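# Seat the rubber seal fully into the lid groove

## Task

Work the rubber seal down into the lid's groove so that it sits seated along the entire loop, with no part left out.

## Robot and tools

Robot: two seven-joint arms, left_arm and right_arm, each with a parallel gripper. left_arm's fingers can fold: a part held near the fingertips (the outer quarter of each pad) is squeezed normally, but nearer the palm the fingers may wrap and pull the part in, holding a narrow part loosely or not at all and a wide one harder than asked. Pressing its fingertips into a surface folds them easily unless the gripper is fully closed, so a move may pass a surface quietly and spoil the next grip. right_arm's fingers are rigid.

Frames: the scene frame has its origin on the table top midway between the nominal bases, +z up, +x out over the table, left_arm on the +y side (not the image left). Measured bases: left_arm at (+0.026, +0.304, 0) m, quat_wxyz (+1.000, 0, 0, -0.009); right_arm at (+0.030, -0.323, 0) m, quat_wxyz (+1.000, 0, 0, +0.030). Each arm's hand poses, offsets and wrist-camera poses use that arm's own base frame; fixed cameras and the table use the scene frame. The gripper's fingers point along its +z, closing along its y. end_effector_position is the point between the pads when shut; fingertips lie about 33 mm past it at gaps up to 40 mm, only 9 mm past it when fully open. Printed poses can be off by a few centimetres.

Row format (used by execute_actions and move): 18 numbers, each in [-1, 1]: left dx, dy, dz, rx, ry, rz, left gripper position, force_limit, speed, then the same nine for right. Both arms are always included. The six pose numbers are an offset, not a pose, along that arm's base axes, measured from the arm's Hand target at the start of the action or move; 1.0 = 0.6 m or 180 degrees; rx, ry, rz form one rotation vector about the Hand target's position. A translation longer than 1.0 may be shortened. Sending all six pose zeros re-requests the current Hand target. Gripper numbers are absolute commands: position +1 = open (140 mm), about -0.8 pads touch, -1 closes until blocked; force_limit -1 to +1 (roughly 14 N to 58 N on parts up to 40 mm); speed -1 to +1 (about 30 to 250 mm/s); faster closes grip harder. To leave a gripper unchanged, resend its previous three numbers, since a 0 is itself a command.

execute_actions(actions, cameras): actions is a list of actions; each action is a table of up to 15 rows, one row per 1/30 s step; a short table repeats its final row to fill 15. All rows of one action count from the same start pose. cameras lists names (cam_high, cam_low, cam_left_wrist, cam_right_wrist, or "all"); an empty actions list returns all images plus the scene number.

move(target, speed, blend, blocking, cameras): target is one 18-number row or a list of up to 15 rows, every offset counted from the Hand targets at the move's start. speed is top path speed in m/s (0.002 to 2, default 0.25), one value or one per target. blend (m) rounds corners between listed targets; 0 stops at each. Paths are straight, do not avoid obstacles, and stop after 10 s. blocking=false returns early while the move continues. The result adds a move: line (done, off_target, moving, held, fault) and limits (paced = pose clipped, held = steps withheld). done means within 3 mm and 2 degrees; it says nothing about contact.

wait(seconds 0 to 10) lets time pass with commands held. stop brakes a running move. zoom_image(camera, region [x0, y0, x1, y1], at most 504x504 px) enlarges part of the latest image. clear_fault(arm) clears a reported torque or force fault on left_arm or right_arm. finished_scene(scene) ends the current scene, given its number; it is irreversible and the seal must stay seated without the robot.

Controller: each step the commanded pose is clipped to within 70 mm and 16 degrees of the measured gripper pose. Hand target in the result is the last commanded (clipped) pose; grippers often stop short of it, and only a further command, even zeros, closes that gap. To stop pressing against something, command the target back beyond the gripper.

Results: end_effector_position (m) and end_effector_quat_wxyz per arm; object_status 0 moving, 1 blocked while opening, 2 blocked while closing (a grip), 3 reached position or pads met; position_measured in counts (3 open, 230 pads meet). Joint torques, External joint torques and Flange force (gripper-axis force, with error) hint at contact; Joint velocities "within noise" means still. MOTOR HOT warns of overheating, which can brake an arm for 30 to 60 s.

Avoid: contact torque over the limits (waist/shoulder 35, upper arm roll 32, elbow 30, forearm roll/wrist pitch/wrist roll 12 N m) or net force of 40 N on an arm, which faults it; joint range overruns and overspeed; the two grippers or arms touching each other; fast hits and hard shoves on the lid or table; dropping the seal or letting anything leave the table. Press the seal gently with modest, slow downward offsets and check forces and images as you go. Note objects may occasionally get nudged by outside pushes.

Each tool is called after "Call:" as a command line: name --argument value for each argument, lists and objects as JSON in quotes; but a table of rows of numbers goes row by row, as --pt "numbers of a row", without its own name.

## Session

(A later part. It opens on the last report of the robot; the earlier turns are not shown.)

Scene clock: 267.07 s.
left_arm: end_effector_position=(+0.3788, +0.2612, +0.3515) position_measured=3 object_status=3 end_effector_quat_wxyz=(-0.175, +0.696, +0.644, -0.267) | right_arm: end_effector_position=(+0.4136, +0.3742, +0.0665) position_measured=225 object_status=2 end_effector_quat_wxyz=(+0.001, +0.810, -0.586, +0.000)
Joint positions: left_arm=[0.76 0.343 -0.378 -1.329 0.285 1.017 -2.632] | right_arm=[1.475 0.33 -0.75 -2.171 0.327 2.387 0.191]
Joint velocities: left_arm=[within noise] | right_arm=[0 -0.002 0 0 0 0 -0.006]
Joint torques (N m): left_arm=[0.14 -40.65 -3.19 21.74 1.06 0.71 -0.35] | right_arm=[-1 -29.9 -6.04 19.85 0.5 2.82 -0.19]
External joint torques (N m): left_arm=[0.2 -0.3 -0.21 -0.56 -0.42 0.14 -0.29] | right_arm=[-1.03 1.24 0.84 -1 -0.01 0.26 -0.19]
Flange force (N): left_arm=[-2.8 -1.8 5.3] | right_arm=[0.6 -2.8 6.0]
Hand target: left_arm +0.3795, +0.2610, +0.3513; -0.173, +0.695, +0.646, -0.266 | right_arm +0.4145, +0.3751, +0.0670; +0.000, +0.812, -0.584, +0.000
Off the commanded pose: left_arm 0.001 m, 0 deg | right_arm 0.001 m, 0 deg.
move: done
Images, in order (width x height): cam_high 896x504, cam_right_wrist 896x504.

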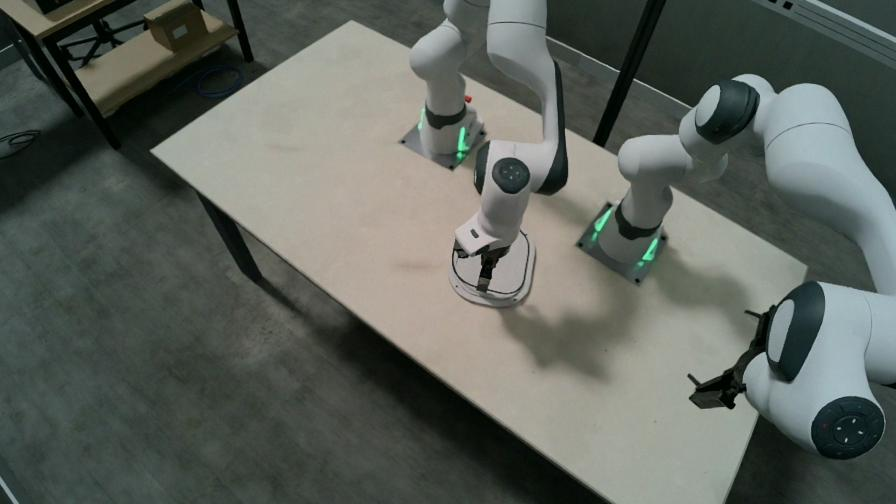

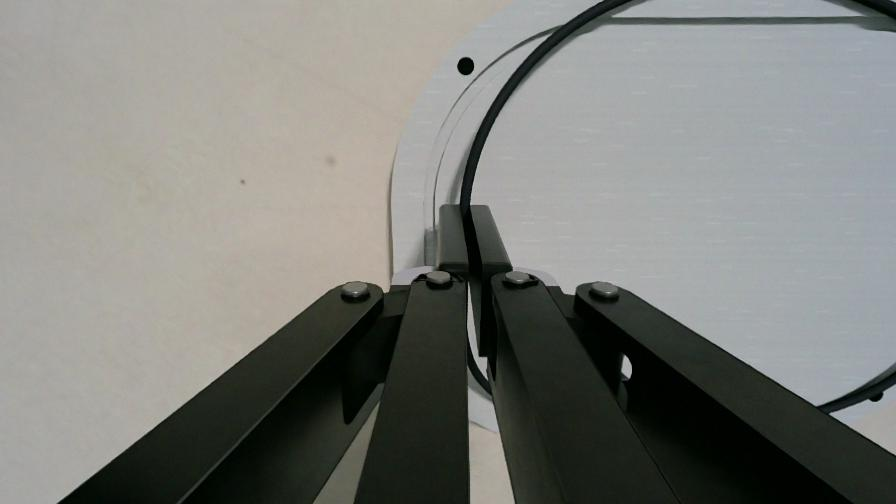

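Call:
move --pt "0 0 0 0 0 0 1 1 1 0.0237 0.0078 0 0 0 0 -1 -0.5 -1" --pt "0 0 0 0 0 0 1 1 1 0.0237 0.0078 -0.0217 0 0 0 -1 -0.5 -1" --speed '[0.06,0.04]' --cameras '["cam_right_wrist"]'

Call:
zoom_image --camera "cam_right_wrist" --region '[400, 0, 640, 280]'

Scene clock: 280.07 s.
left_arm: end_effector_position=(+0.3788, +0.2612, +0.3515) position_measured=3 object_status=3 end_effector_quat_wxyz=(-0.175, +0.696, +0.644, -0.267) | right_arm: end_effector_position=(+0.4284, +0.3800, +0.0548) position_measured=225 object_status=2 end_effector_quat_wxyz=(+0.000, +0.811, -0.586, +0.000)
Joint positions: left_arm=[0.76 0.343 -0.378 -1.329 0.285 1.017 -2.632] | right_arm=[1.412 0.389 -0.7 -2.12 0.366 2.39 0.157]
Joint velocities: left_arm=[within noise] | right_arm=[0.001 0.001 0.003 0.001 0.001 0.004 -0.006]
Joint torques (N m): left_arm=[0.15 -40.57 -3.16 21.67 1.07 0.73 -0.32] | right_arm=[-0.85 -32.32 -7.17 19.33 0.7 2.92 -0.25]
External joint torques (N m): left_arm=[0.06 -0.24 -0.3 -0.62 -0.43 0.17 -0.25] | right_arm=[-0.95 1.55 0.5 -1.42 0.19 0.34 -0.25]
Flange force (N): left_arm=[-2.9 -1.6 5.4] | right_arm=[1.4 -1.3 6.4]
Hand target: left_arm +0.3795, +0.2610, +0.3513; -0.173, +0.695, +0.646, -0.266 | right_arm +0.4287, +0.3798, +0.0540; +0.000, +0.812, -0.584, +0.000
Off the commanded pose: left_arm 0.001 m, 0 deg | right_arm 0.001 m, 0 deg.
move: done
Images, in order (width x height): cam_right_wrist 896x504.

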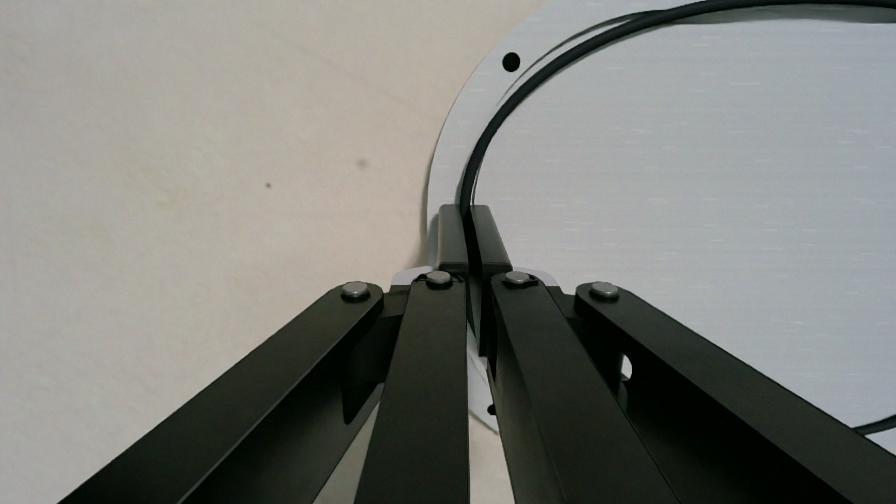

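Scaled by 1.800.

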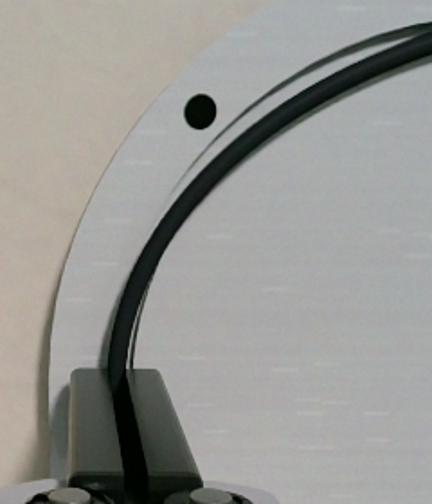

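Call:
move --target '[0,0,0,0,0,0,1,1,1, -0.002,-0.0007,-0.005,0,0,0,-1,-0.5,-1]' --speed 0.03

Call:
move --target '[0,0,0,0,0,0,1,1,1, 0,0,-0.0033,0,0,0,-1,-0.5,-1]' --speed 0.03 --cameras '["cam_right_wrist"]'

Call:
zoom_image --camera "cam_right_wrist" --region '[400, 60, 560, 280]'

Scene clock: 288.37 s.
left_arm: end_effector_position=(+0.3788, +0.2612, +0.3515) position_measured=3 object_status=3 end_effector_quat_wxyz=(-0.175, +0.696, +0.644, -0.267) | right_arm: end_effector_position=(+0.4274, +0.3800, +0.0523) position_measured=225 object_status=2 end_effector_quat_wxyz=(+0.000, +0.811, -0.585, +0.000)
Joint positions: left_arm=[0.76 0.343 -0.378 -1.329 0.285 1.017 -2.632] | right_arm=[1.407 0.39 -0.693 -2.125 0.368 2.398 0.154]
Joint velocities: left_arm=[within noise] | right_arm=[-0.004 0 0.003 0.001 0 0.005 0.001]
Joint torques (N m): left_arm=[0.11 -40.63 -3.13 21.67 1.05 0.73 -0.37] | right_arm=[-1.38 -32.13 -6.58 18.76 0.61 2.89 -0.23]
External joint torques (N m): left_arm=[0.1 -0.1 -0.19 -0.74 -0.45 0.16 -0.31] | right_arm=[-1.44 1.77 1.06 -1.82 0.11 0.33 -0.23]
Flange force (N): left_arm=[-2.9 -1.5 5.8] | right_arm=[1.8 -1.7 8.0]
Hand target: left_arm +0.3795, +0.2610, +0.3513; -0.173, +0.695, +0.646, -0.266 | right_arm +0.4275, +0.3794, +0.0510; +0.000, +0.812, -0.584, +0.000
Off the commanded pose: left_arm 0.001 m, 0 deg | right_arm 0.001 m, 0 deg.
move: done

Scene clock: 289.07 s.
left_arm: end_effector_position=(+0.3788, +0.2612, +0.3515) position_measured=3 object_status=3 end_effector_quat_wxyz=(-0.175, +0.696, +0.644, -0.267) | right_arm: end_effector_position=(+0.4274, +0.3801, +0.0503) position_measured=225 object_status=2 end_effector_quat_wxyz=(+0.000, +0.811, -0.585, +0.000)
Joint positions: left_arm=[0.76 0.343 -0.378 -1.329 0.285 1.017 -2.632] | right_arm=[1.402 0.393 -0.687 -2.126 0.369 2.402 0.154]
Joint velocities: left_arm=[within noise] | right_arm=[-0.005 -0.001 0.004 -0.001 0 0.003 0]
Joint torques (N m): left_arm=[0.09 -40.61 -3.16 21.71 1.06 0.73 -0.34] | right_arm=[-1.18 -32.22 -6.83 18.9 0.58 2.85 -0.25]
External joint torques (N m): left_arm=[0.1 -0.36 -0.23 -0.55 -0.43 0.17 -0.28] | right_arm=[-1.32 1.75 0.71 -1.57 0.09 0.3 -0.25]
Flange force (N): left_arm=[-2.9 -1.8 5.3] | right_arm=[1.7 -2.0 7.2]
Hand target: left_arm +0.3795, +0.2610, +0.3513; -0.173, +0.695, +0.646, -0.266 | right_arm +0.4275, +0.3794, +0.0490; +0.000, +0.812, -0.584, +0.000
Off the commanded pose: left_arm 0.001 m, 0 deg | right_arm 0.002 m, 0 deg.
move: done
Images, in order (width x height): cam_right_wrist 896x504.

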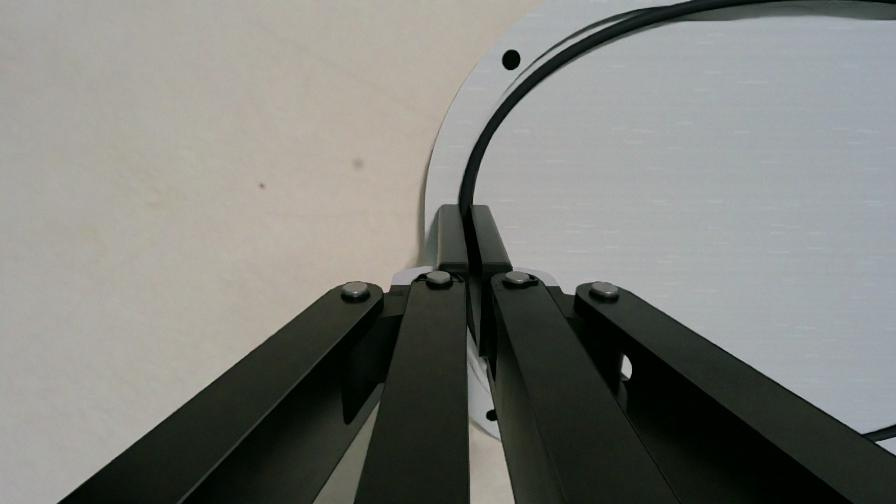

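Scaled by 2.291.

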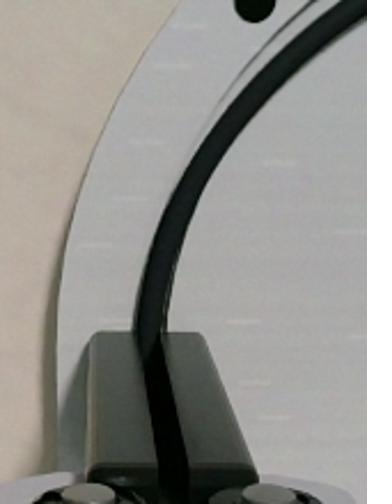

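Call:
move --target '[0,0,0,0,0,0,1,1,1, -0.0008,-0.0003,-0.0033,0,0,0,-1,-0.5,-1]' --speed 0.03

Call:
move --target '[0,0,0,0,0,0,1,1,1, 0,0,-0.0025,0,0,0,-1,-0.5,-1]' --speed 0.03

Scene clock: 295.67 s.
left_arm: end_effector_position=(+0.3788, +0.2612, +0.3515) position_measured=3 object_status=3 end_effector_quat_wxyz=(-0.175, +0.696, +0.644, -0.267) | right_arm: end_effector_position=(+0.4272, +0.3800, +0.0493) position_measured=225 object_status=2 end_effector_quat_wxyz=(-0.001, +0.811, -0.585, +0.000)
Joint positions: left_arm=[0.76 0.343 -0.378 -1.329 0.285 1.017 -2.632] | right_arm=[1.398 0.394 -0.683 -2.127 0.37 2.405 0.153]
Joint torques (N m): left_arm=[0.11 -40.63 -3.17 21.7 1.06 0.73 -0.37] | right_arm=[-0.82 -29.85 -6.1 17.85 0.79 3.27 -0.26]
External joint torques (N m): left_arm=[0.16 0 -0.17 -0.74 -0.44 0.16 -0.31] | right_arm=[-0.76 4.27 1.61 -2.65 0.29 0.7 -0.26]
Flange force (N): left_arm=[-2.7 -1.3 5.6] | right_arm=[0.1 -3.7 14.3]
Hand target: left_arm +0.3795, +0.2610, +0.3513; -0.173, +0.695, +0.646, -0.266 | right_arm +0.4270, +0.3792, +0.0470; +0.000, +0.812, -0.584, +0.000
Off the commanded pose: left_arm 0.001 m, 0 deg | right_arm 0.002 m, 0 deg.
move: done

Scene clock: 296.37 s.
left_arm: end_effector_position=(+0.3788, +0.2612, +0.3515) position_measured=3 object_status=3 end_effector_quat_wxyz=(-0.175, +0.696, +0.644, -0.267) | right_arm: end_effector_position=(+0.4274, +0.3802, +0.0493) position_measured=225 object_status=2 end_effector_quat_wxyz=(-0.001, +0.811, -0.585, -0.001)
Joint positions: left_arm=[0.76 0.343 -0.378 -1.329 0.285 1.017 -2.632] | right_arm=[1.396 0.394 -0.682 -2.127 0.372 2.405 0.151]
Joint torques (N m): left_arm=[0.1 -40.6 -3.15 21.72 1.06 0.73 -0.33] | right_arm=[-1.12 -28 -5.72 17.14 0.93 3.61 -0.14]
External joint torques (N m): left_arm=[0.17 -0.18 -0.15 -0.64 -0.42 0.16 -0.26] | right_arm=[-1.21 6.12 1.82 -3.34 0.43 1.04 -0.14]
Flange force (N): left_arm=[-2.7 -1.6 5.4] | right_arm=[-0.5 -6.4 19.7]
Hand target: left_arm +0.3795, +0.2610, +0.3513; -0.173, +0.695, +0.646, -0.266 | right_arm +0.4270, +0.3792, +0.0455; +0.000, +0.812, -0.584, +0.000
Off the commanded pose: left_arm 0.001 m, 0 deg | right_arm 0.004 m, 0 deg.
move: off_target (right_arm)

Call:
move --pt "0 0 0 0 0 0 1 1 1 0 0 0.0067 0 0 0 -1 -0.5 -1" --pt "0 0 0 0 0 0 1 1 1 0 0 0.0067 0 0 0 -0.5 -0.5 -1" --speed 0.03

Call:
move --pt "0 0 0 0 0 0 1 1 1 0 0 0.04 0 0 0 -0.5 -0.5 -1" --pt "0 0 0 0 0 0 1 1 1 0 0 0.04 0 0 0 -1 -0.5 -1" --speed 0.06 --cameras '["cam_right_wrist","cam_high"]'

Call:
zoom_image --camera "cam_right_wrist" --region '[400, 0, 640, 280]'

Call:
zoom_image --camera "cam_high" --region '[420, 190, 570, 340]'

Scene clock: 308.63 s.
left_arm: end_effector_position=(+0.3788, +0.2612, +0.3515) position_measured=3 object_status=3 end_effector_quat_wxyz=(-0.175, +0.696, +0.644, -0.267) | right_arm: end_effector_position=(+0.4276, +0.3797, +0.0495) position_measured=192 object_status=0 end_effector_quat_wxyz=(-0.001, +0.811, -0.584, +0.000)
Joint positions: left_arm=[0.76 0.343 -0.378 -1.329 0.285 1.017 -2.632] | right_arm=[1.399 0.394 -0.685 -2.127 0.371 2.406 0.15]
Joint torques (N m): left_arm=[0.09 -40.62 -3.11 21.75 1.06 0.75 -0.33] | right_arm=[-0.17 -32.72 -7.72 18.82 0.29 2.61 0.01]
External joint torques (N m): left_arm=[-0.05 -0.09 -0.26 -0.67 -0.44 0.18 -0.27] | right_arm=[-0.07 1.31 0.02 -1.59 -0.21 0.04 0.01]
Flange force (N): left_arm=[-2.8 -1.2 5.2] | right_arm=[1.3 2.6 2.6]
Hand target: left_arm +0.3795, +0.2610, +0.3513; -0.173, +0.695, +0.646, -0.266 | right_arm +0.4270, +0.3792, +0.0495; +0.000, +0.812, -0.584, +0.000
Off the commanded pose: left_arm 0.001 m, 0 deg | right_arm 0.001 m, 0 deg.
move: done

Scene clock: 310.73 s.
left_arm: end_effector_position=(+0.3788, +0.2612, +0.3515) position_measured=3 object_status=3 end_effector_quat_wxyz=(-0.175, +0.696, +0.644, -0.267) | right_arm: end_effector_position=(+0.4273, +0.3790, +0.0730) position_measured=230 object_status=3 end_effector_quat_wxyz=(-0.001, +0.812, -0.583, +0.000)
Joint positions: left_arm=[0.76 0.343 -0.378 -1.329 0.285 1.017 -2.632] | right_arm=[1.435 0.348 -0.727 -2.123 0.328 2.361 0.175]
Joint torques (N m): left_arm=[0.12 -40.62 -3.17 21.74 1.06 0.73 -0.35] | right_arm=[-0.22 -31.23 -6.95 19.9 0.45 2.42 0.17]
External joint torques (N m): left_arm=[0.11 0.11 -0.21 -0.78 -0.44 0.16 -0.29] | right_arm=[-0.31 1.22 0.09 -1.21 -0.07 -0.12 0.17]
Flange force (N): left_arm=[-2.6 -1.1 5.4] | right_arm=[0.4 0.5 2.7]
Hand target: left_arm +0.3795, +0.2610, +0.3513; -0.173, +0.695, +0.646, -0.266 | right_arm +0.4270, +0.3792, +0.0735; +0.000, +0.812, -0.584, +0.000
Off the commanded pose: left_arm 0.001 m, 0 deg | right_arm 0.001 m, 0 deg.
move: done
Images, in order (width x height): cam_high 896x504, cam_right_wrist 896x504.

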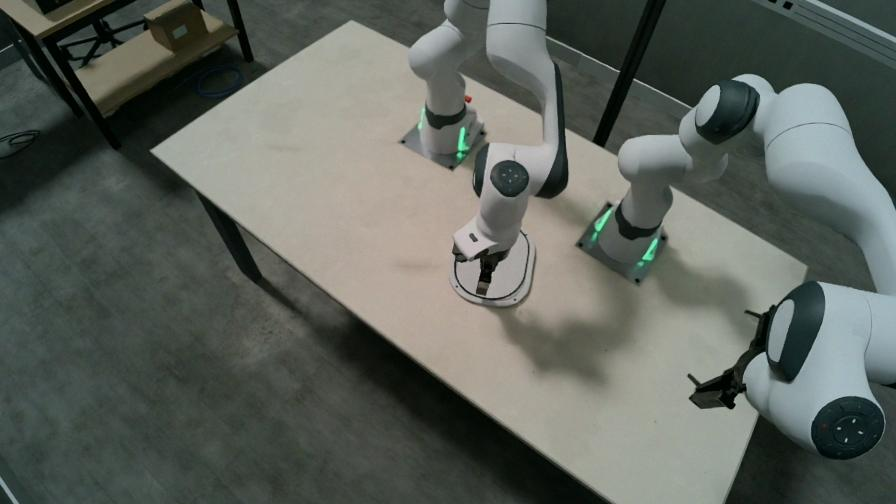

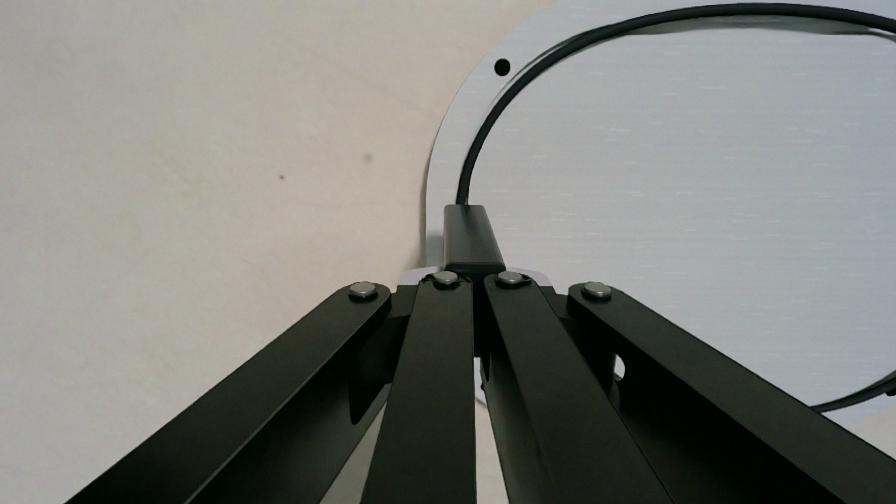

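Scaled by 1.800.

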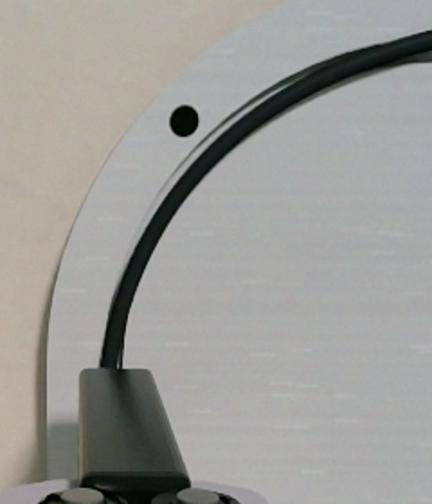

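Scaled by 3.360.

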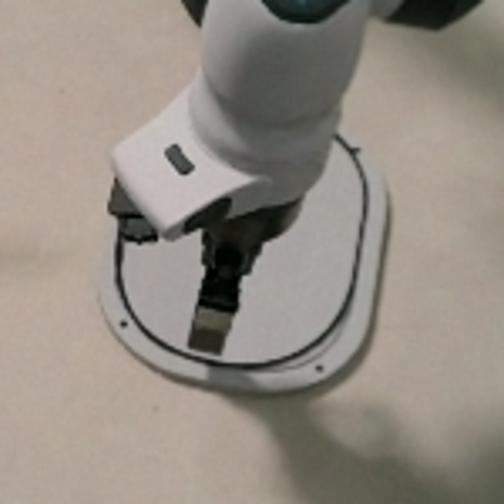

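Call:
move --pt "0 0 0 0 0 0 1 1 1 0 -0.0012 -0.0317 0 0 0 -1 -0.5 -1" --pt "0 0 0 0 0 0 1 1 1 -0.0008 -0.0032 -0.0467 0 0 0 -1 -0.5 -1" --pt "0 0 0 0 0 0 1 1 1 0 -0.0012 -0.0317 0 0 0 -1 -0.5 -1" --pt "0 0 0 0 0 0 1 1 1 0.0067 -0.0245 -0.0300 0 0 0 -1 -0.5 -1" --pt "0 0 0 0 0 0 1 1 1 0.0058 -0.0265 -0.0467 0 0 0 -1 -0.5 -1" --speed '[0.06,0.03,0.04,0.06,0.03]' --blend '[0.0005,0,0.0005,0.0005,0]' --cameras '["cam_right_wrist"]'

Call:
zoom_image --camera "cam_right_wrist" --region '[400, 0, 640, 280]'

Scene clock: 353.07 s.
left_arm: end_effector_position=(+0.3788, +0.2612, +0.3515) position_measured=3 object_status=3 end_effector_quat_wxyz=(-0.175, +0.696, +0.644, -0.267) | right_arm: end_effector_position=(+0.4361, +0.3647, +0.0527) position_measured=230 object_status=3 end_effector_quat_wxyz=(-0.007, +0.809, -0.588, +0.000)
Joint positions: left_arm=[0.76 0.343 -0.378 -1.329 0.285 1.017 -2.632] | right_arm=[1.381 0.37 -0.693 -2.153 0.362 2.424 0.133]
Joint velocities: left_arm=[within noise] | right_arm=[-0.002 -0.001 0.001 0.002 0 0.003 -0.007]
Joint torques (N m): left_arm=[0.11 -40.56 -3.2 21.72 1.06 0.73 -0.36] | right_arm=[0.37 -26.92 -2.74 15.87 0.98 2.68 -0.26]
External joint torques (N m): left_arm=[0.22 0.05 -0.15 -0.71 -0.42 0.17 -0.3] | right_arm=[0.4 6.35 4.56 -4.68 0.48 0.08 -0.26]
Flange force (N): left_arm=[-2.4 -1.2 5.3] | right_arm=[-2.3 -3.4 21.6]
Hand target: left_arm +0.3795, +0.2610, +0.3513; -0.173, +0.695, +0.646, -0.266 | right_arm +0.4305, +0.3633, +0.0455; +0.000, +0.812, -0.584, +0.000
Off the commanded pose: left_arm 0.001 m, 0 deg | right_arm 0.009 m, 1 deg.
move: off_target (right_arm)
Images, in order (width x height): cam_right_wrist 896x504.

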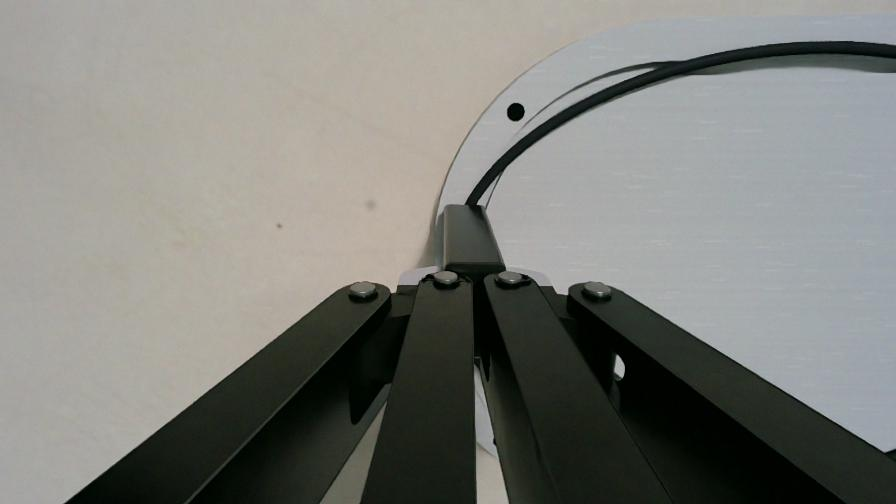

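Scaled by 1.800.

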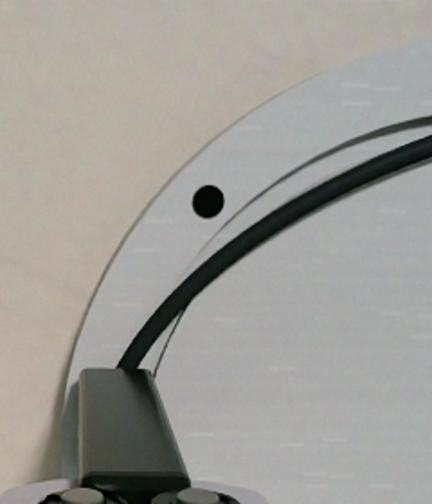

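Call:
move --pt "0 0 0 0 0 0 1 1 1 0.0008 0.002 0.015 0 0 0 -1 -0.5 -1" --pt "0 0 0 0 0 0 1 1 1 -0.04 0.13 0.06 0 0 0 -1 -0.5 -1" --speed '[0.04,0.12]' --blend '[0.001,0]' --cameras '["cam_right_wrist"]'

Call:
zoom_image --camera "cam_right_wrist" --region '[400, 0, 640, 240]'

Scene clock: 370.53 s.
left_arm: end_effector_position=(+0.3788, +0.2612, +0.3515) position_measured=3 object_status=3 end_effector_quat_wxyz=(-0.175, +0.696, +0.644, -0.267) | right_arm: end_effector_position=(+0.4072, +0.4412, +0.0822) position_measured=230 object_status=3 end_effector_quat_wxyz=(-0.001, +0.814, -0.581, +0.000)
Joint positions: left_arm=[0.76 0.343 -0.378 -1.329 0.285 1.017 -2.632] | right_arm=[1.486 0.411 -0.699 -2.006 0.351 2.299 0.262]
Joint velocities: left_arm=[within noise] | right_arm=[0.001 0.001 0.001 0 0.001 0 0.006]
Joint torques (N m): left_arm=[0.11 -40.57 -3.16 21.69 1.06 0.73 -0.32] | right_arm=[-0.1 -33.69 -8.24 20.63 0.75 2.49 0.18]
External joint torques (N m): left_arm=[0.07 -0.1 -0.24 -0.69 -0.44 0.17 -0.26] | right_arm=[-0.06 1.99 0.04 -1.04 0.2 -0.08 0.18]
Flange force (N): left_arm=[-2.7 -1.4 5.5] | right_arm=[-0.9 -1.7 4.0]
Hand target: left_arm +0.3795, +0.2610, +0.3513; -0.173, +0.695, +0.646, -0.266 | right_arm +0.4065, +0.4413, +0.0815; +0.000, +0.812, -0.584, +0.000
Off the commanded pose: left_arm 0.001 m, 0 deg | right_arm 0.001 m, 0 deg.
move: done
Images, in order (width x height): cam_right_wrist 896x504.

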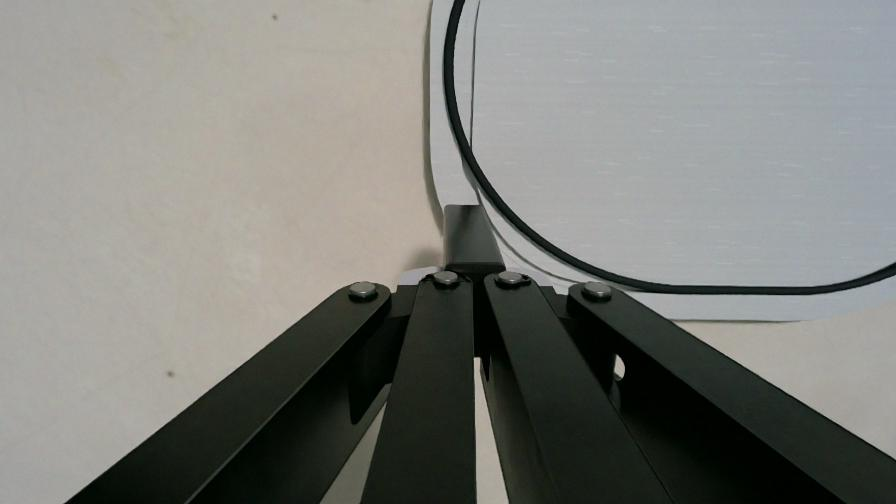

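Scaled by 2.100.

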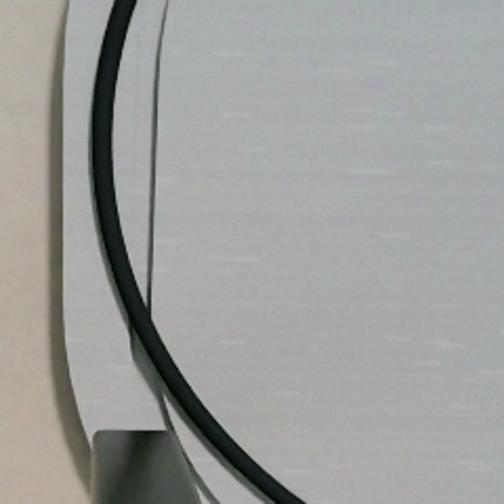

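Call:
move --pt "0 0 0 0 0 0 1 1 1 0.045 -0.0872 -0.0392 0 0 0 -1 -0.5 -1" --pt "0 0 0 0 0 0 1 1 1 0.045 -0.0872 -0.0475 0 0 0 -1 -0.5 -1" --pt "0 0 0 0 0 0 1 1 1 0.0425 -0.088 -0.0517 0 0 0 -1 -0.5 -1" --pt "0 0 0 0 0 0 1 1 1 0.02 -0.094 -0.0533 0 0 0 -1 -0.5 -1" --pt "0 0 0 0 0 0 1 1 1 0.0188 -0.0947 -0.0583 0 0 0 -1 -0.5 -1" --speed '[0.1,0.04,0.03,0.03,0.03]' --blend '[0.001,0.0005,0.0005,0.0005,0]' --cameras '["cam_right_wrist"]'

Call:
zoom_image --camera "cam_right_wrist" --region '[400, 0, 640, 280]'

Scene clock: 398.10 s.
left_arm: end_effector_position=(+0.3788, +0.2612, +0.3515) position_measured=3 object_status=3 end_effector_quat_wxyz=(-0.175, +0.696, +0.644, -0.267) | right_arm: end_effector_position=(+0.4260, +0.3852, +0.0528) position_measured=230 object_status=3 end_effector_quat_wxyz=(-0.008, +0.809, -0.588, +0.002)
Joint positions: left_arm=[0.76 0.343 -0.378 -1.329 0.285 1.017 -2.632] | right_arm=[1.408 0.382 -0.683 -2.135 0.363 2.421 0.173]
Joint torques (N m): left_arm=[0.12 -40.58 -3.13 21.74 1.07 0.74 -0.34] | right_arm=[1.5 -28.61 -3.14 15.24 0.88 1.64 -0.09]
External joint torques (N m): left_arm=[-0.01 -0.14 -0.27 -0.64 -0.43 0.18 -0.28] | right_arm=[1.32 5.2 4.12 -5.37 0.38 -0.96 -0.09]
Flange force (N): left_arm=[-2.8 -1.3 5.1] | right_arm=[-1.2 3.4 14.9]
Hand target: left_arm +0.3795, +0.2610, +0.3513; -0.173, +0.695, +0.646, -0.266 | right_arm +0.4178, +0.3845, +0.0465; +0.000, +0.812, -0.584, +0.000
Off the commanded pose: left_arm 0.001 m, 0 deg | right_arm 0.010 m, 1 deg.
move: off_target (right_arm)
Images, in order (width x height): cam_right_wrist 896x504.

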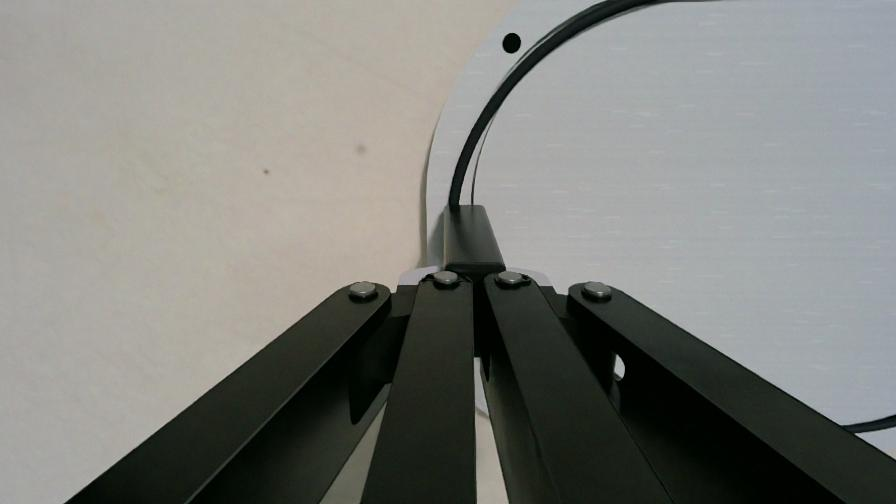

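Scaled by 1.800.

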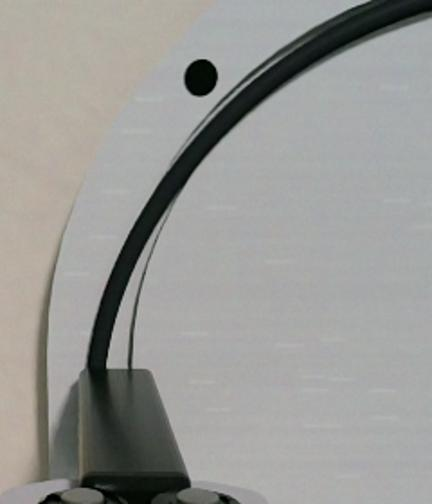

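Call:
move --pt "0 0 0 0 0 0 1 1 1 0.0083 0.0033 0.0117 0 0 0 -1 -0.5 -1" --pt "0 0 0 0 0 0 1 1 1 -0.03 -0.0575 0.1725 0 0 0 -1 -0.5 -1" --pt "0 0 0 0 0 0 1 1 1 -0.213 -0.2575 0.4225 0 0 0 -1 -0.5 -1" --pt "0 0 0 0 0 0 1 1 1 -0.213 -0.2575 0.4225 0 0 -0.506 -1 -0.5 -1" --speed '[0.04,0.15,0.25,0.4]' --blend '[0.001,0.03,0,0]' --cameras '["cam_right_wrist","cam_high"]'

Scene clock: 441.37 s.
left_arm: end_effector_position=(+0.3788, +0.2612, +0.3515) position_measured=3 object_status=3 end_effector_quat_wxyz=(-0.175, +0.696, +0.644, -0.267) | right_arm: end_effector_position=(+0.2906, +0.2298, +0.2993) position_measured=230 object_status=3 end_effector_quat_wxyz=(+0.000, -0.155, +0.988, -0.001)
Joint positions: left_arm=[0.76 0.343 -0.378 -1.329 0.285 1.017 -2.632] | right_arm=[0.501 -0.603 0.139 -2.437 0.079 1.836 1.854]
Joint velocities: left_arm=[within noise] | right_arm=[0 -0.001 0 0 0 0 0.006]
Joint torques (N m): left_arm=[0.1 -40.61 -3.17 21.73 1.05 0.73 -0.34] | right_arm=[-1.05 -11.05 -1.81 23.34 0.98 2.37 0.15]
External joint torques (N m): left_arm=[0.03 -0.15 -0.28 -0.66 -0.45 0.17 -0.28] | right_arm=[-1.04 0.15 0.94 -1.37 0.17 -0.08 0.15]
Flange force (N): left_arm=[-2.8 -1.4 5.3] | right_arm=[2.5 0.1 3.2]
Hand target: left_arm +0.3795, +0.2610, +0.3513; -0.173, +0.695, +0.646, -0.266 | right_arm +0.2900, +0.2300, +0.3000; +0.000, -0.151, +0.988, +0.000
Off the commanded pose: left_arm 0.001 m, 0 deg | right_arm 0.001 m, 0 deg.
move: done
Images, in order (width x height): cam_high 896x504, cam_right_wrist 896x504.

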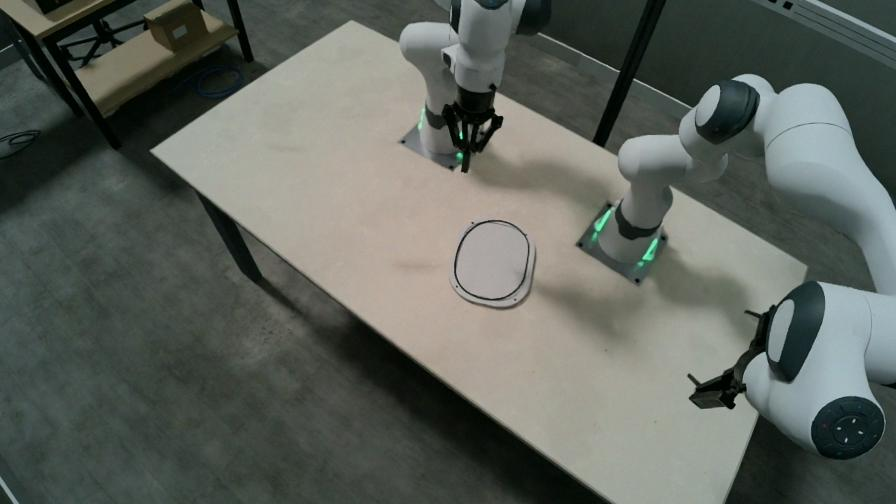

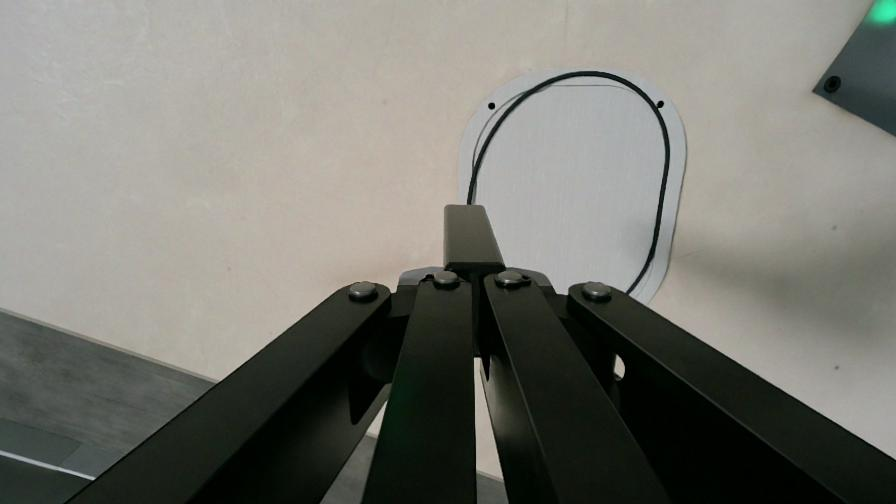

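Call:
move --pt "0 0 0 0 0 0 1 1 1 0.3167 0.2917 -0.3 0 0 0 -1 -0.5 -1" --pt "0 0 0 0 0 0 1 1 1 0.3167 0.2917 -0.365 0 0 0 -1 -0.5 -1" --speed '[0.25,0.1]' --blend '[0.02,0]' --cameras '["cam_right_wrist"]'

Call:
zoom_image --camera "cam_right_wrist" --region '[300, 0, 700, 260]'

Scene clock: 459.23 s.
left_arm: end_effector_position=(+0.3788, +0.2612, +0.3515) position_measured=3 object_status=3 end_effector_quat_wxyz=(-0.175, +0.696, +0.644, -0.267) | right_arm: end_effector_position=(+0.4794, +0.4047, +0.0814) position_measured=230 object_status=3 end_effector_quat_wxyz=(-0.001, -0.154, +0.988, +0.000)
Joint positions: left_arm=[0.76 0.343 -0.378 -1.329 0.285 1.017 -2.632] | right_arm=[0.531 0.401 0.182 -1.9 -0.093 2.291 2.023]
Joint velocities: left_arm=[within noise] | right_arm=[0 -0.001 0 0.001 0.001 0.004 0.005]
Joint torques (N m): left_arm=[0.12 -40.61 -3.13 21.72 1.06 0.73 -0.32] | right_arm=[-0.03 -40.57 2.74 20.98 0.43 2.63 0.22]
External joint torques (N m): left_arm=[0 -0.26 -0.28 -0.6 -0.44 0.17 -0.25] | right_arm=[-0.07 1.91 0 -1.39 -0.22 0.19 0.22]
Flange force (N): left_arm=[-2.9 -1.6 5.3] | right_arm=[1.0 0.0 4.2]
Hand target: left_arm +0.3795, +0.2610, +0.3513; -0.173, +0.695, +0.646, -0.266 | right_arm +0.4800, +0.4050, +0.0810; +0.000, -0.151, +0.988, +0.000
Off the commanded pose: left_arm 0.001 m, 0 deg | right_arm 0.001 m, 0 deg.
move: done; blend cut to 0.0195 m at target 1
Images, in order (width x height): cam_right_wrist 896x504.

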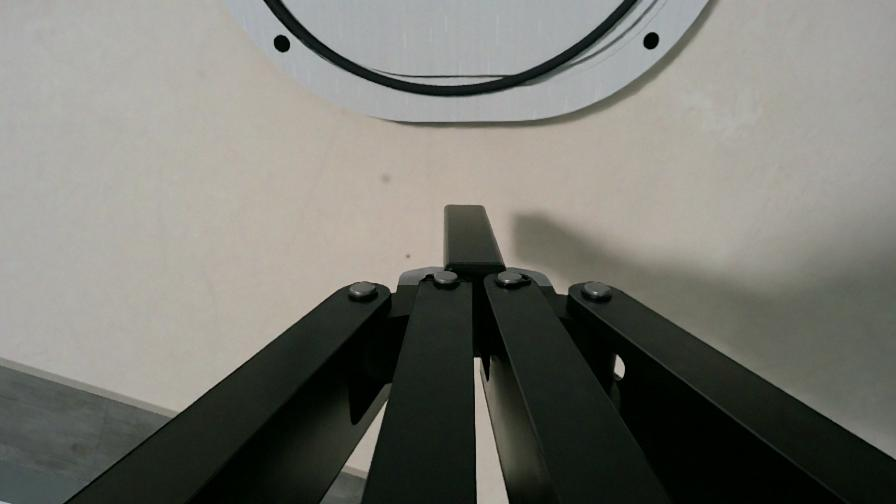

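Scaled by 1.260.

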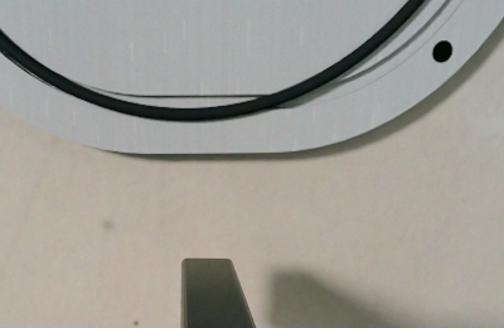

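Call:
move --pt "0 0 0 0 0 0 1 1 1 -0.0818 -0.0367 -0.04 0 0 0 -1 -0.5 -1" --pt "0 0 0 0 0 0 1 1 1 -0.0818 -0.0367 -0.0475 0 0 0 -1 -0.5 -1" --pt "0 0 0 0 0 0 1 1 1 -0.0962 -0.0423 -0.0553 0 0 0 -1 -0.5 -1" --pt "0 0 0 0 0 0 1 1 1 -0.0963 -0.0433 -0.06 0 0 0 -1 -0.5 -1" --speed '[0.1,0.04,0.03,0.03]' --blend '[0.001,0.0005,0.0005,0]' --cameras '["cam_right_wrist"]'

Call:
zoom_image --camera "cam_right_wrist" --region '[300, 60, 700, 320]'

Scene clock: 490.03 s.
left_arm: end_effector_position=(+0.3788, +0.2612, +0.3515) position_measured=3 object_status=3 end_effector_quat_wxyz=(-0.175, +0.696, +0.644, -0.267) | right_arm: end_effector_position=(+0.4291, +0.3795, +0.0518) position_measured=230 object_status=3 end_effector_quat_wxyz=(+0.006, -0.151, +0.989, +0.003)
Joint positions: left_arm=[0.76 0.343 -0.378 -1.329 0.285 1.017 -2.632] | right_arm=[0.541 0.302 0.186 -2.149 -0.091 2.457 2.056]
Joint velocities: left_arm=[within noise] | right_arm=[0 0 -0.001 -0.002 0 0.004 0.004]
Joint torques (N m): left_arm=[0.09 -40.6 -3.15 21.7 1.04 0.72 -0.34] | right_arm=[1.45 -30.7 4.3 15.56 0.78 2.48 0.19]
External joint torques (N m): left_arm=[0.07 -0.04 -0.21 -0.73 -0.45 0.16 -0.27] | right_arm=[1.49 7.08 2.27 -5.2 0.22 0 0.19]
Flange force (N): left_arm=[-2.7 -1.3 5.5] | right_arm=[3.7 2.2 14.5]
Hand target: left_arm +0.3795, +0.2610, +0.3513; -0.173, +0.695, +0.646, -0.266 | right_arm +0.4222, +0.3790, +0.0450; +0.000, -0.151, +0.988, +0.000
Off the commanded pose: left_arm 0.001 m, 0 deg | right_arm 0.010 m, 1 deg.
move: off_target (right_arm)
Images, in order (width x height): cam_right_wrist 896x504.

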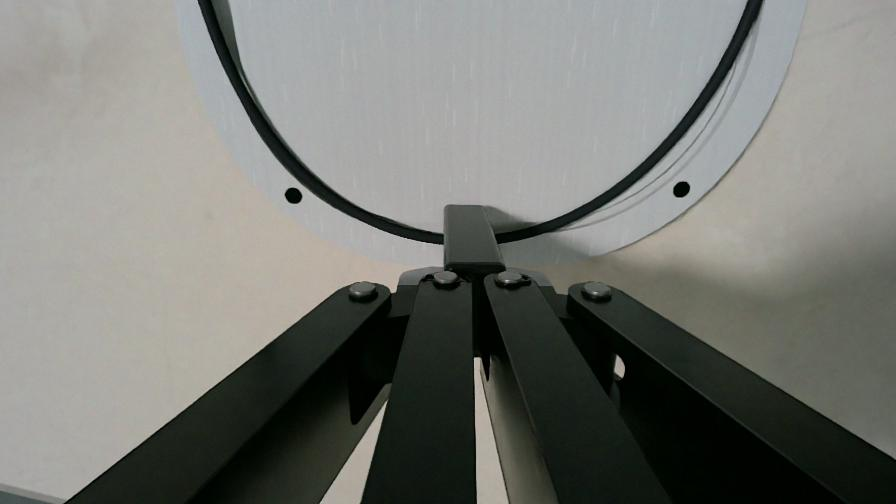

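Scaled by 1.260.

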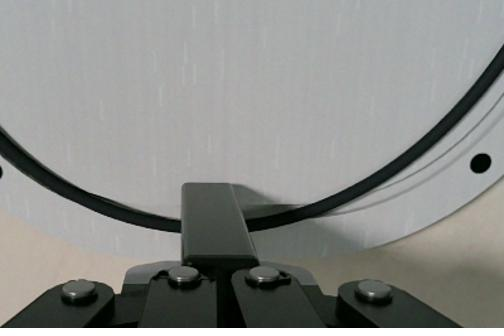

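Call:
move --pt "0 0 0 0 0 0 1 1 1 0.0115 0.0008 0.0158 0 0 0 -1 -0.5 -1" --pt "0 0 0 0 0 0 1 1 1 0.0153 0.0045 0.0158 0 0 0 -1 -0.5 -1" --pt "0 0 0 0 0 0 1 1 1 0.0153 0.0045 0.0103 0 0 0 -1 -0.5 -1" --pt "0 0 0 0 0 0 1 1 1 -0.0037 -0.0018 0.0097 0 0 0 -1 -0.5 -1" --pt "0 0 0 0 0 0 1 1 1 -0.0007 -0.0035 0 0 0 0 -1 -0.5 -1" --speed '[0.04,0.04,0.03,0.025,0.03]' --blend '[0.0005,0.0005,0.0005,0.0005,0]' --cameras '["cam_right_wrist"]'

Call:
zoom_image --camera "cam_right_wrist" --region '[300, 60, 700, 320]'

Scene clock: 546.90 s.
left_arm: end_effector_position=(+0.3788, +0.2612, +0.3515) position_measured=3 object_status=3 end_effector_quat_wxyz=(-0.175, +0.696, +0.644, -0.267) | right_arm: end_effector_position=(+0.4218, +0.3775, +0.0489) position_measured=230 object_status=3 end_effector_quat_wxyz=(+0.001, -0.153, +0.988, +0.000)
Joint positions: left_arm=[0.76 0.343 -0.378 -1.329 0.285 1.017 -2.632] | right_arm=[0.541 0.299 0.191 -2.16 -0.09 2.452 2.056]
Joint torques (N m): left_arm=[0.12 -40.61 -3.15 21.72 1.06 0.74 -0.39] | right_arm=[-0.85 -32.52 2.2 18.61 0.29 3.68 0.12]
External joint torques (N m): left_arm=[0.19 -0.11 -0.15 -0.66 -0.43 0.18 -0.32] | right_arm=[-0.86 5.13 0.11 -2.11 -0.26 1.21 0.12]
Flange force (N): left_arm=[-2.7 -1.4 5.4] | right_arm=[-2.8 0.6 13.1]
Hand target: left_arm +0.3795, +0.2610, +0.3513; -0.173, +0.695, +0.646, -0.266 | right_arm +0.4218, +0.3769, +0.0450; +0.000, -0.151, +0.988, +0.000
Off the commanded pose: left_arm 0.001 m, 0 deg | right_arm 0.004 m, 0 deg.
move: off_target (right_arm)
Images, in order (width x height): cam_right_wrist 896x504.

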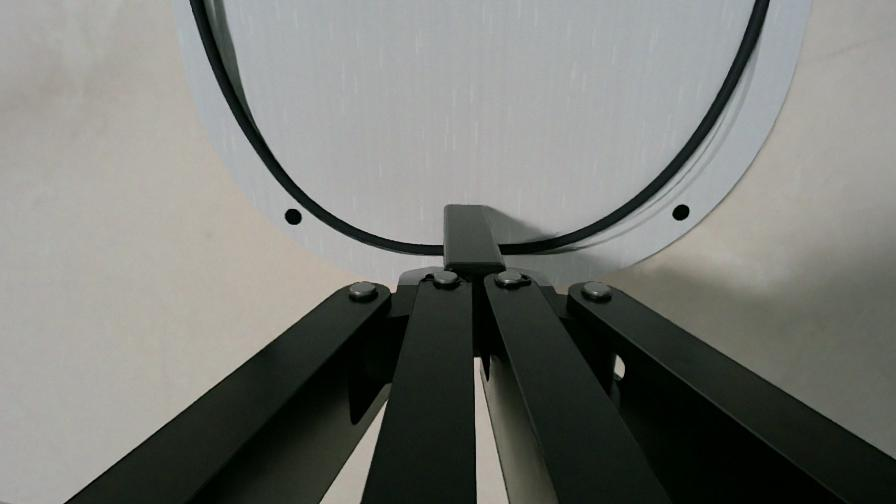

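Scaled by 1.260.

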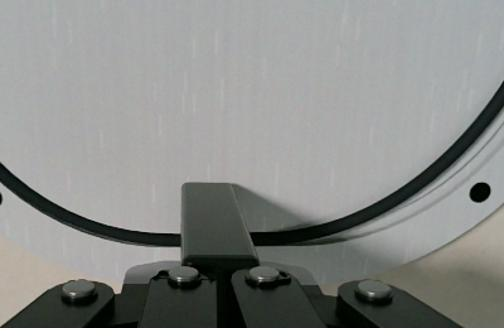

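Call:
move --pt "0 0 0 0 0 0 1 1 1 0.0047 0.004 0.015 0 0 0 -1 -0.5 -1" --pt "0 0 0 0 0 0 1 1 1 0.0138 -0.0223 0.0162 0 0 0 -1 -0.5 -1" --pt "0 0 0 0 0 0 1 1 1 0.0097 -0.026 -0.0003 0 0 0 -1 -0.5 -1" --pt "0 0 0 0 0 0 1 1 1 0.0138 -0.0223 0.0142 0 0 0 -1 -0.5 -1" --pt "0 0 0 0 0 0 1 1 1 0.019 -0.058 0.0162 0 0 0 -1 -0.5 -1" --pt "0 0 0 0 0 0 1 1 1 0.0148 -0.0617 -0.0003 0 0 0 -1 -0.5 -1" --speed '[0.04,0.06,0.04,0.04,0.06,0.04]' --blend '[0.0005,0.001,0,0.0005,0.001,0]' --cameras '["cam_right_wrist"]'

Call:
zoom_image --camera "cam_right_wrist" --region '[300, 60, 700, 320]'

Scene clock: 581.83 s.
left_arm: end_effector_position=(+0.3788, +0.2612, +0.3515) position_measured=3 object_status=3 end_effector_quat_wxyz=(-0.175, +0.696, +0.644, -0.267) | right_arm: end_effector_position=(+0.4326, +0.3399, +0.0487) position_measured=230 object_status=3 end_effector_quat_wxyz=(+0.001, -0.147, +0.989, +0.000)
Joint positions: left_arm=[0.76 0.343 -0.378 -1.329 0.285 1.017 -2.632] | right_arm=[0.477 0.259 0.188 -2.221 -0.08 2.476 1.998]
Joint velocities: left_arm=[within noise] | right_arm=[-0.001 0.001 -0.001 0 0 0.001 -0.007]
Joint torques (N m): left_arm=[0.11 -40.64 -3.15 21.73 1.05 0.73 -0.37] | right_arm=[-0.27 -30.21 3.51 17.18 0.39 3.44 -0.25]
External joint torques (N m): left_arm=[0.07 -0.06 -0.22 -0.71 -0.45 0.17 -0.3] | right_arm=[-0.17 5.89 1.85 -3.18 -0.15 0.98 -0.25]
Flange force (N): left_arm=[-2.8 -1.3 5.4] | right_arm=[-0.7 0.8 14.3]
Hand target: left_arm +0.3795, +0.2610, +0.3513; -0.173, +0.695, +0.646, -0.266 | right_arm +0.4307, +0.3399, +0.0448; +0.000, -0.151, +0.988, +0.000
Off the commanded pose: left_arm 0.001 m, 0 deg | right_arm 0.004 m, 1 deg.
move: off_target (right_arm)
Images, in order (width x height): cam_right_wrist 896x504.

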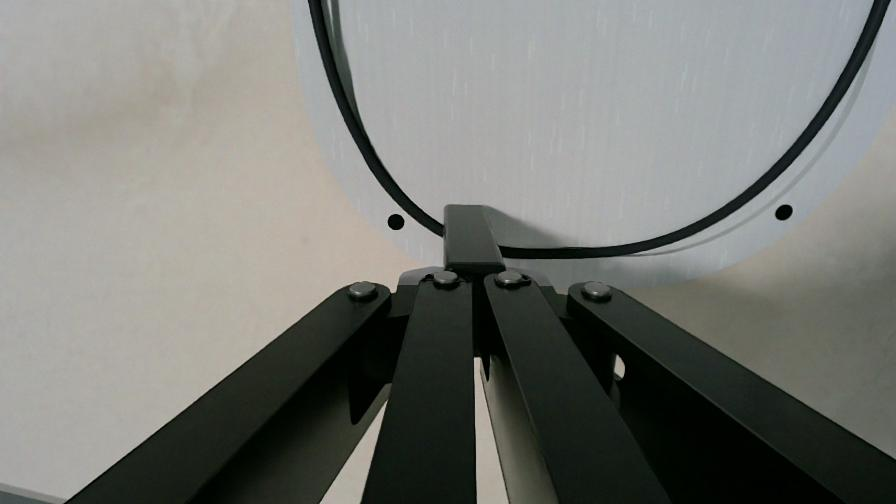

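Scaled by 1.260.

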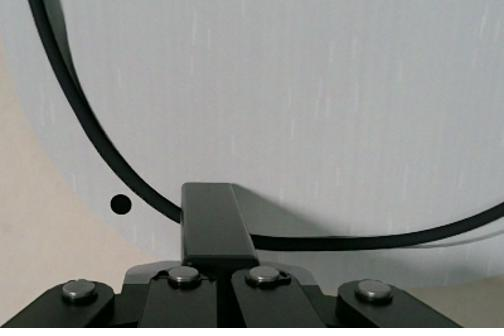

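Call:
move --pt "0 0 0 0 0 0 1 1 1 0.0042 0.0037 0.015 0 0 0 -1 -0.5 -1" --pt "0 0 0 0 0 0 1 1 1 -0.0033 -0.0318 0.0162 0 0 0 -1 -0.5 -1" --pt "0 0 0 0 0 0 1 1 1 -0.0075 -0.0355 0 0 0 0 -1 -0.5 -1" --pt "0 0 0 0 0 0 1 1 1 -0.0033 -0.0318 0.0162 0 0 0 -1 -0.5 -1" --pt "0 0 0 0 0 0 1 1 1 -0.0173 -0.067 0.0162 0 0 0 -1 -0.5 -1" --pt "0 0 0 0 0 0 1 1 1 -0.0173 -0.067 0.0107 0 0 0 -1 -0.5 -1" --pt "0 0 0 0 0 0 1 1 1 -0.0273 -0.058 0.01 0 0 0 -1 -0.5 -1" --pt "0 0 0 0 0 0 1 1 1 -0.0265 -0.0662 0 0 0 0 -1 -0.5 -1" --speed '[0.04,0.06,0.04,0.04,0.06,0.03,0.025,0.03]' --blend '[0.0005,0.001,0,0.0005,0.0005,0.0005,0.0005,0]' --cameras '["cam_right_wrist"]'

Call:
zoom_image --camera "cam_right_wrist" --region '[350, 0, 750, 320]'

Scene clock: 609.30 s.
left_arm: end_effector_position=(+0.3788, +0.2612, +0.3515) position_measured=3 object_status=3 end_effector_quat_wxyz=(-0.175, +0.696, +0.644, -0.267) | right_arm: end_effector_position=(+0.4170, +0.3005, +0.0486) position_measured=230 object_status=3 end_effector_quat_wxyz=(+0.002, -0.149, +0.989, +0.000)
Joint positions: left_arm=[0.76 0.343 -0.378 -1.329 0.285 1.017 -2.632] | right_arm=[0.426 0.171 0.196 -2.352 -0.059 2.522 1.94]
Joint torques (N m): left_arm=[0.12 -40.58 -3.16 21.72 1.06 0.73 -0.35] | right_arm=[0 -27.05 2.63 16.34 0.49 3.3 -0.22]
External joint torques (N m): left_arm=[0.03 -0.18 -0.29 -0.63 -0.44 0.17 -0.28] | right_arm=[0.05 5.69 1.52 -3.55 -0.01 0.82 -0.22]
Flange force (N): left_arm=[-2.8 -1.4 5.2] | right_arm=[0.2 0.8 14.9]
Hand target: left_arm +0.3795, +0.2610, +0.3513; -0.173, +0.695, +0.646, -0.266 | right_arm +0.4148, +0.3002, +0.0448; +0.000, -0.151, +0.988, +0.000
Off the commanded pose: left_arm 0.001 m, 0 deg | right_arm 0.004 m, 0 deg.
move: off_target (right_arm)
Images, in order (width x height): cam_right_wrist 896x504.

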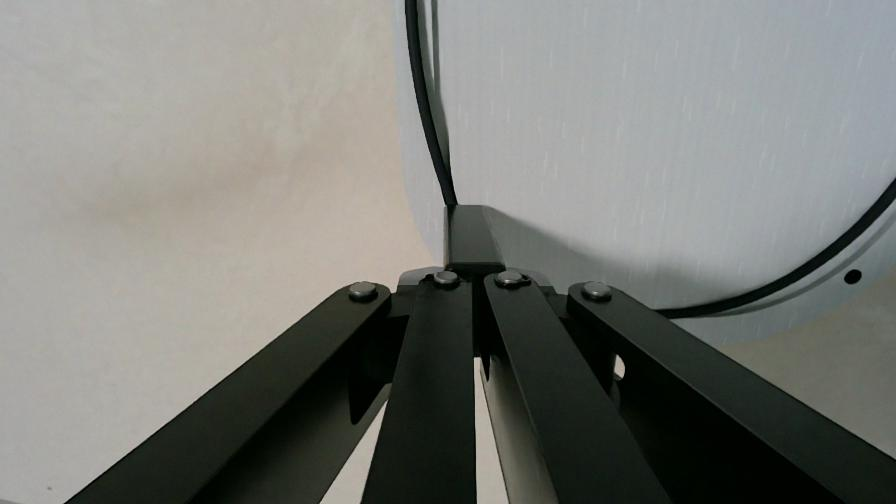

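Scaled by 1.260.

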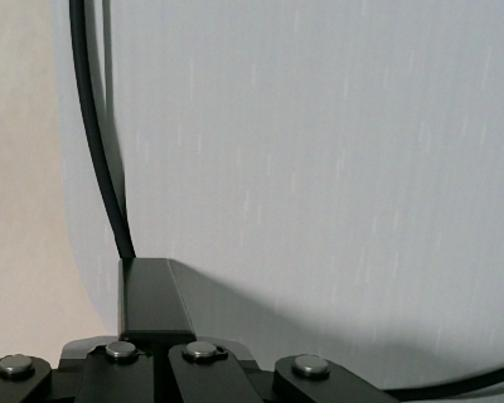

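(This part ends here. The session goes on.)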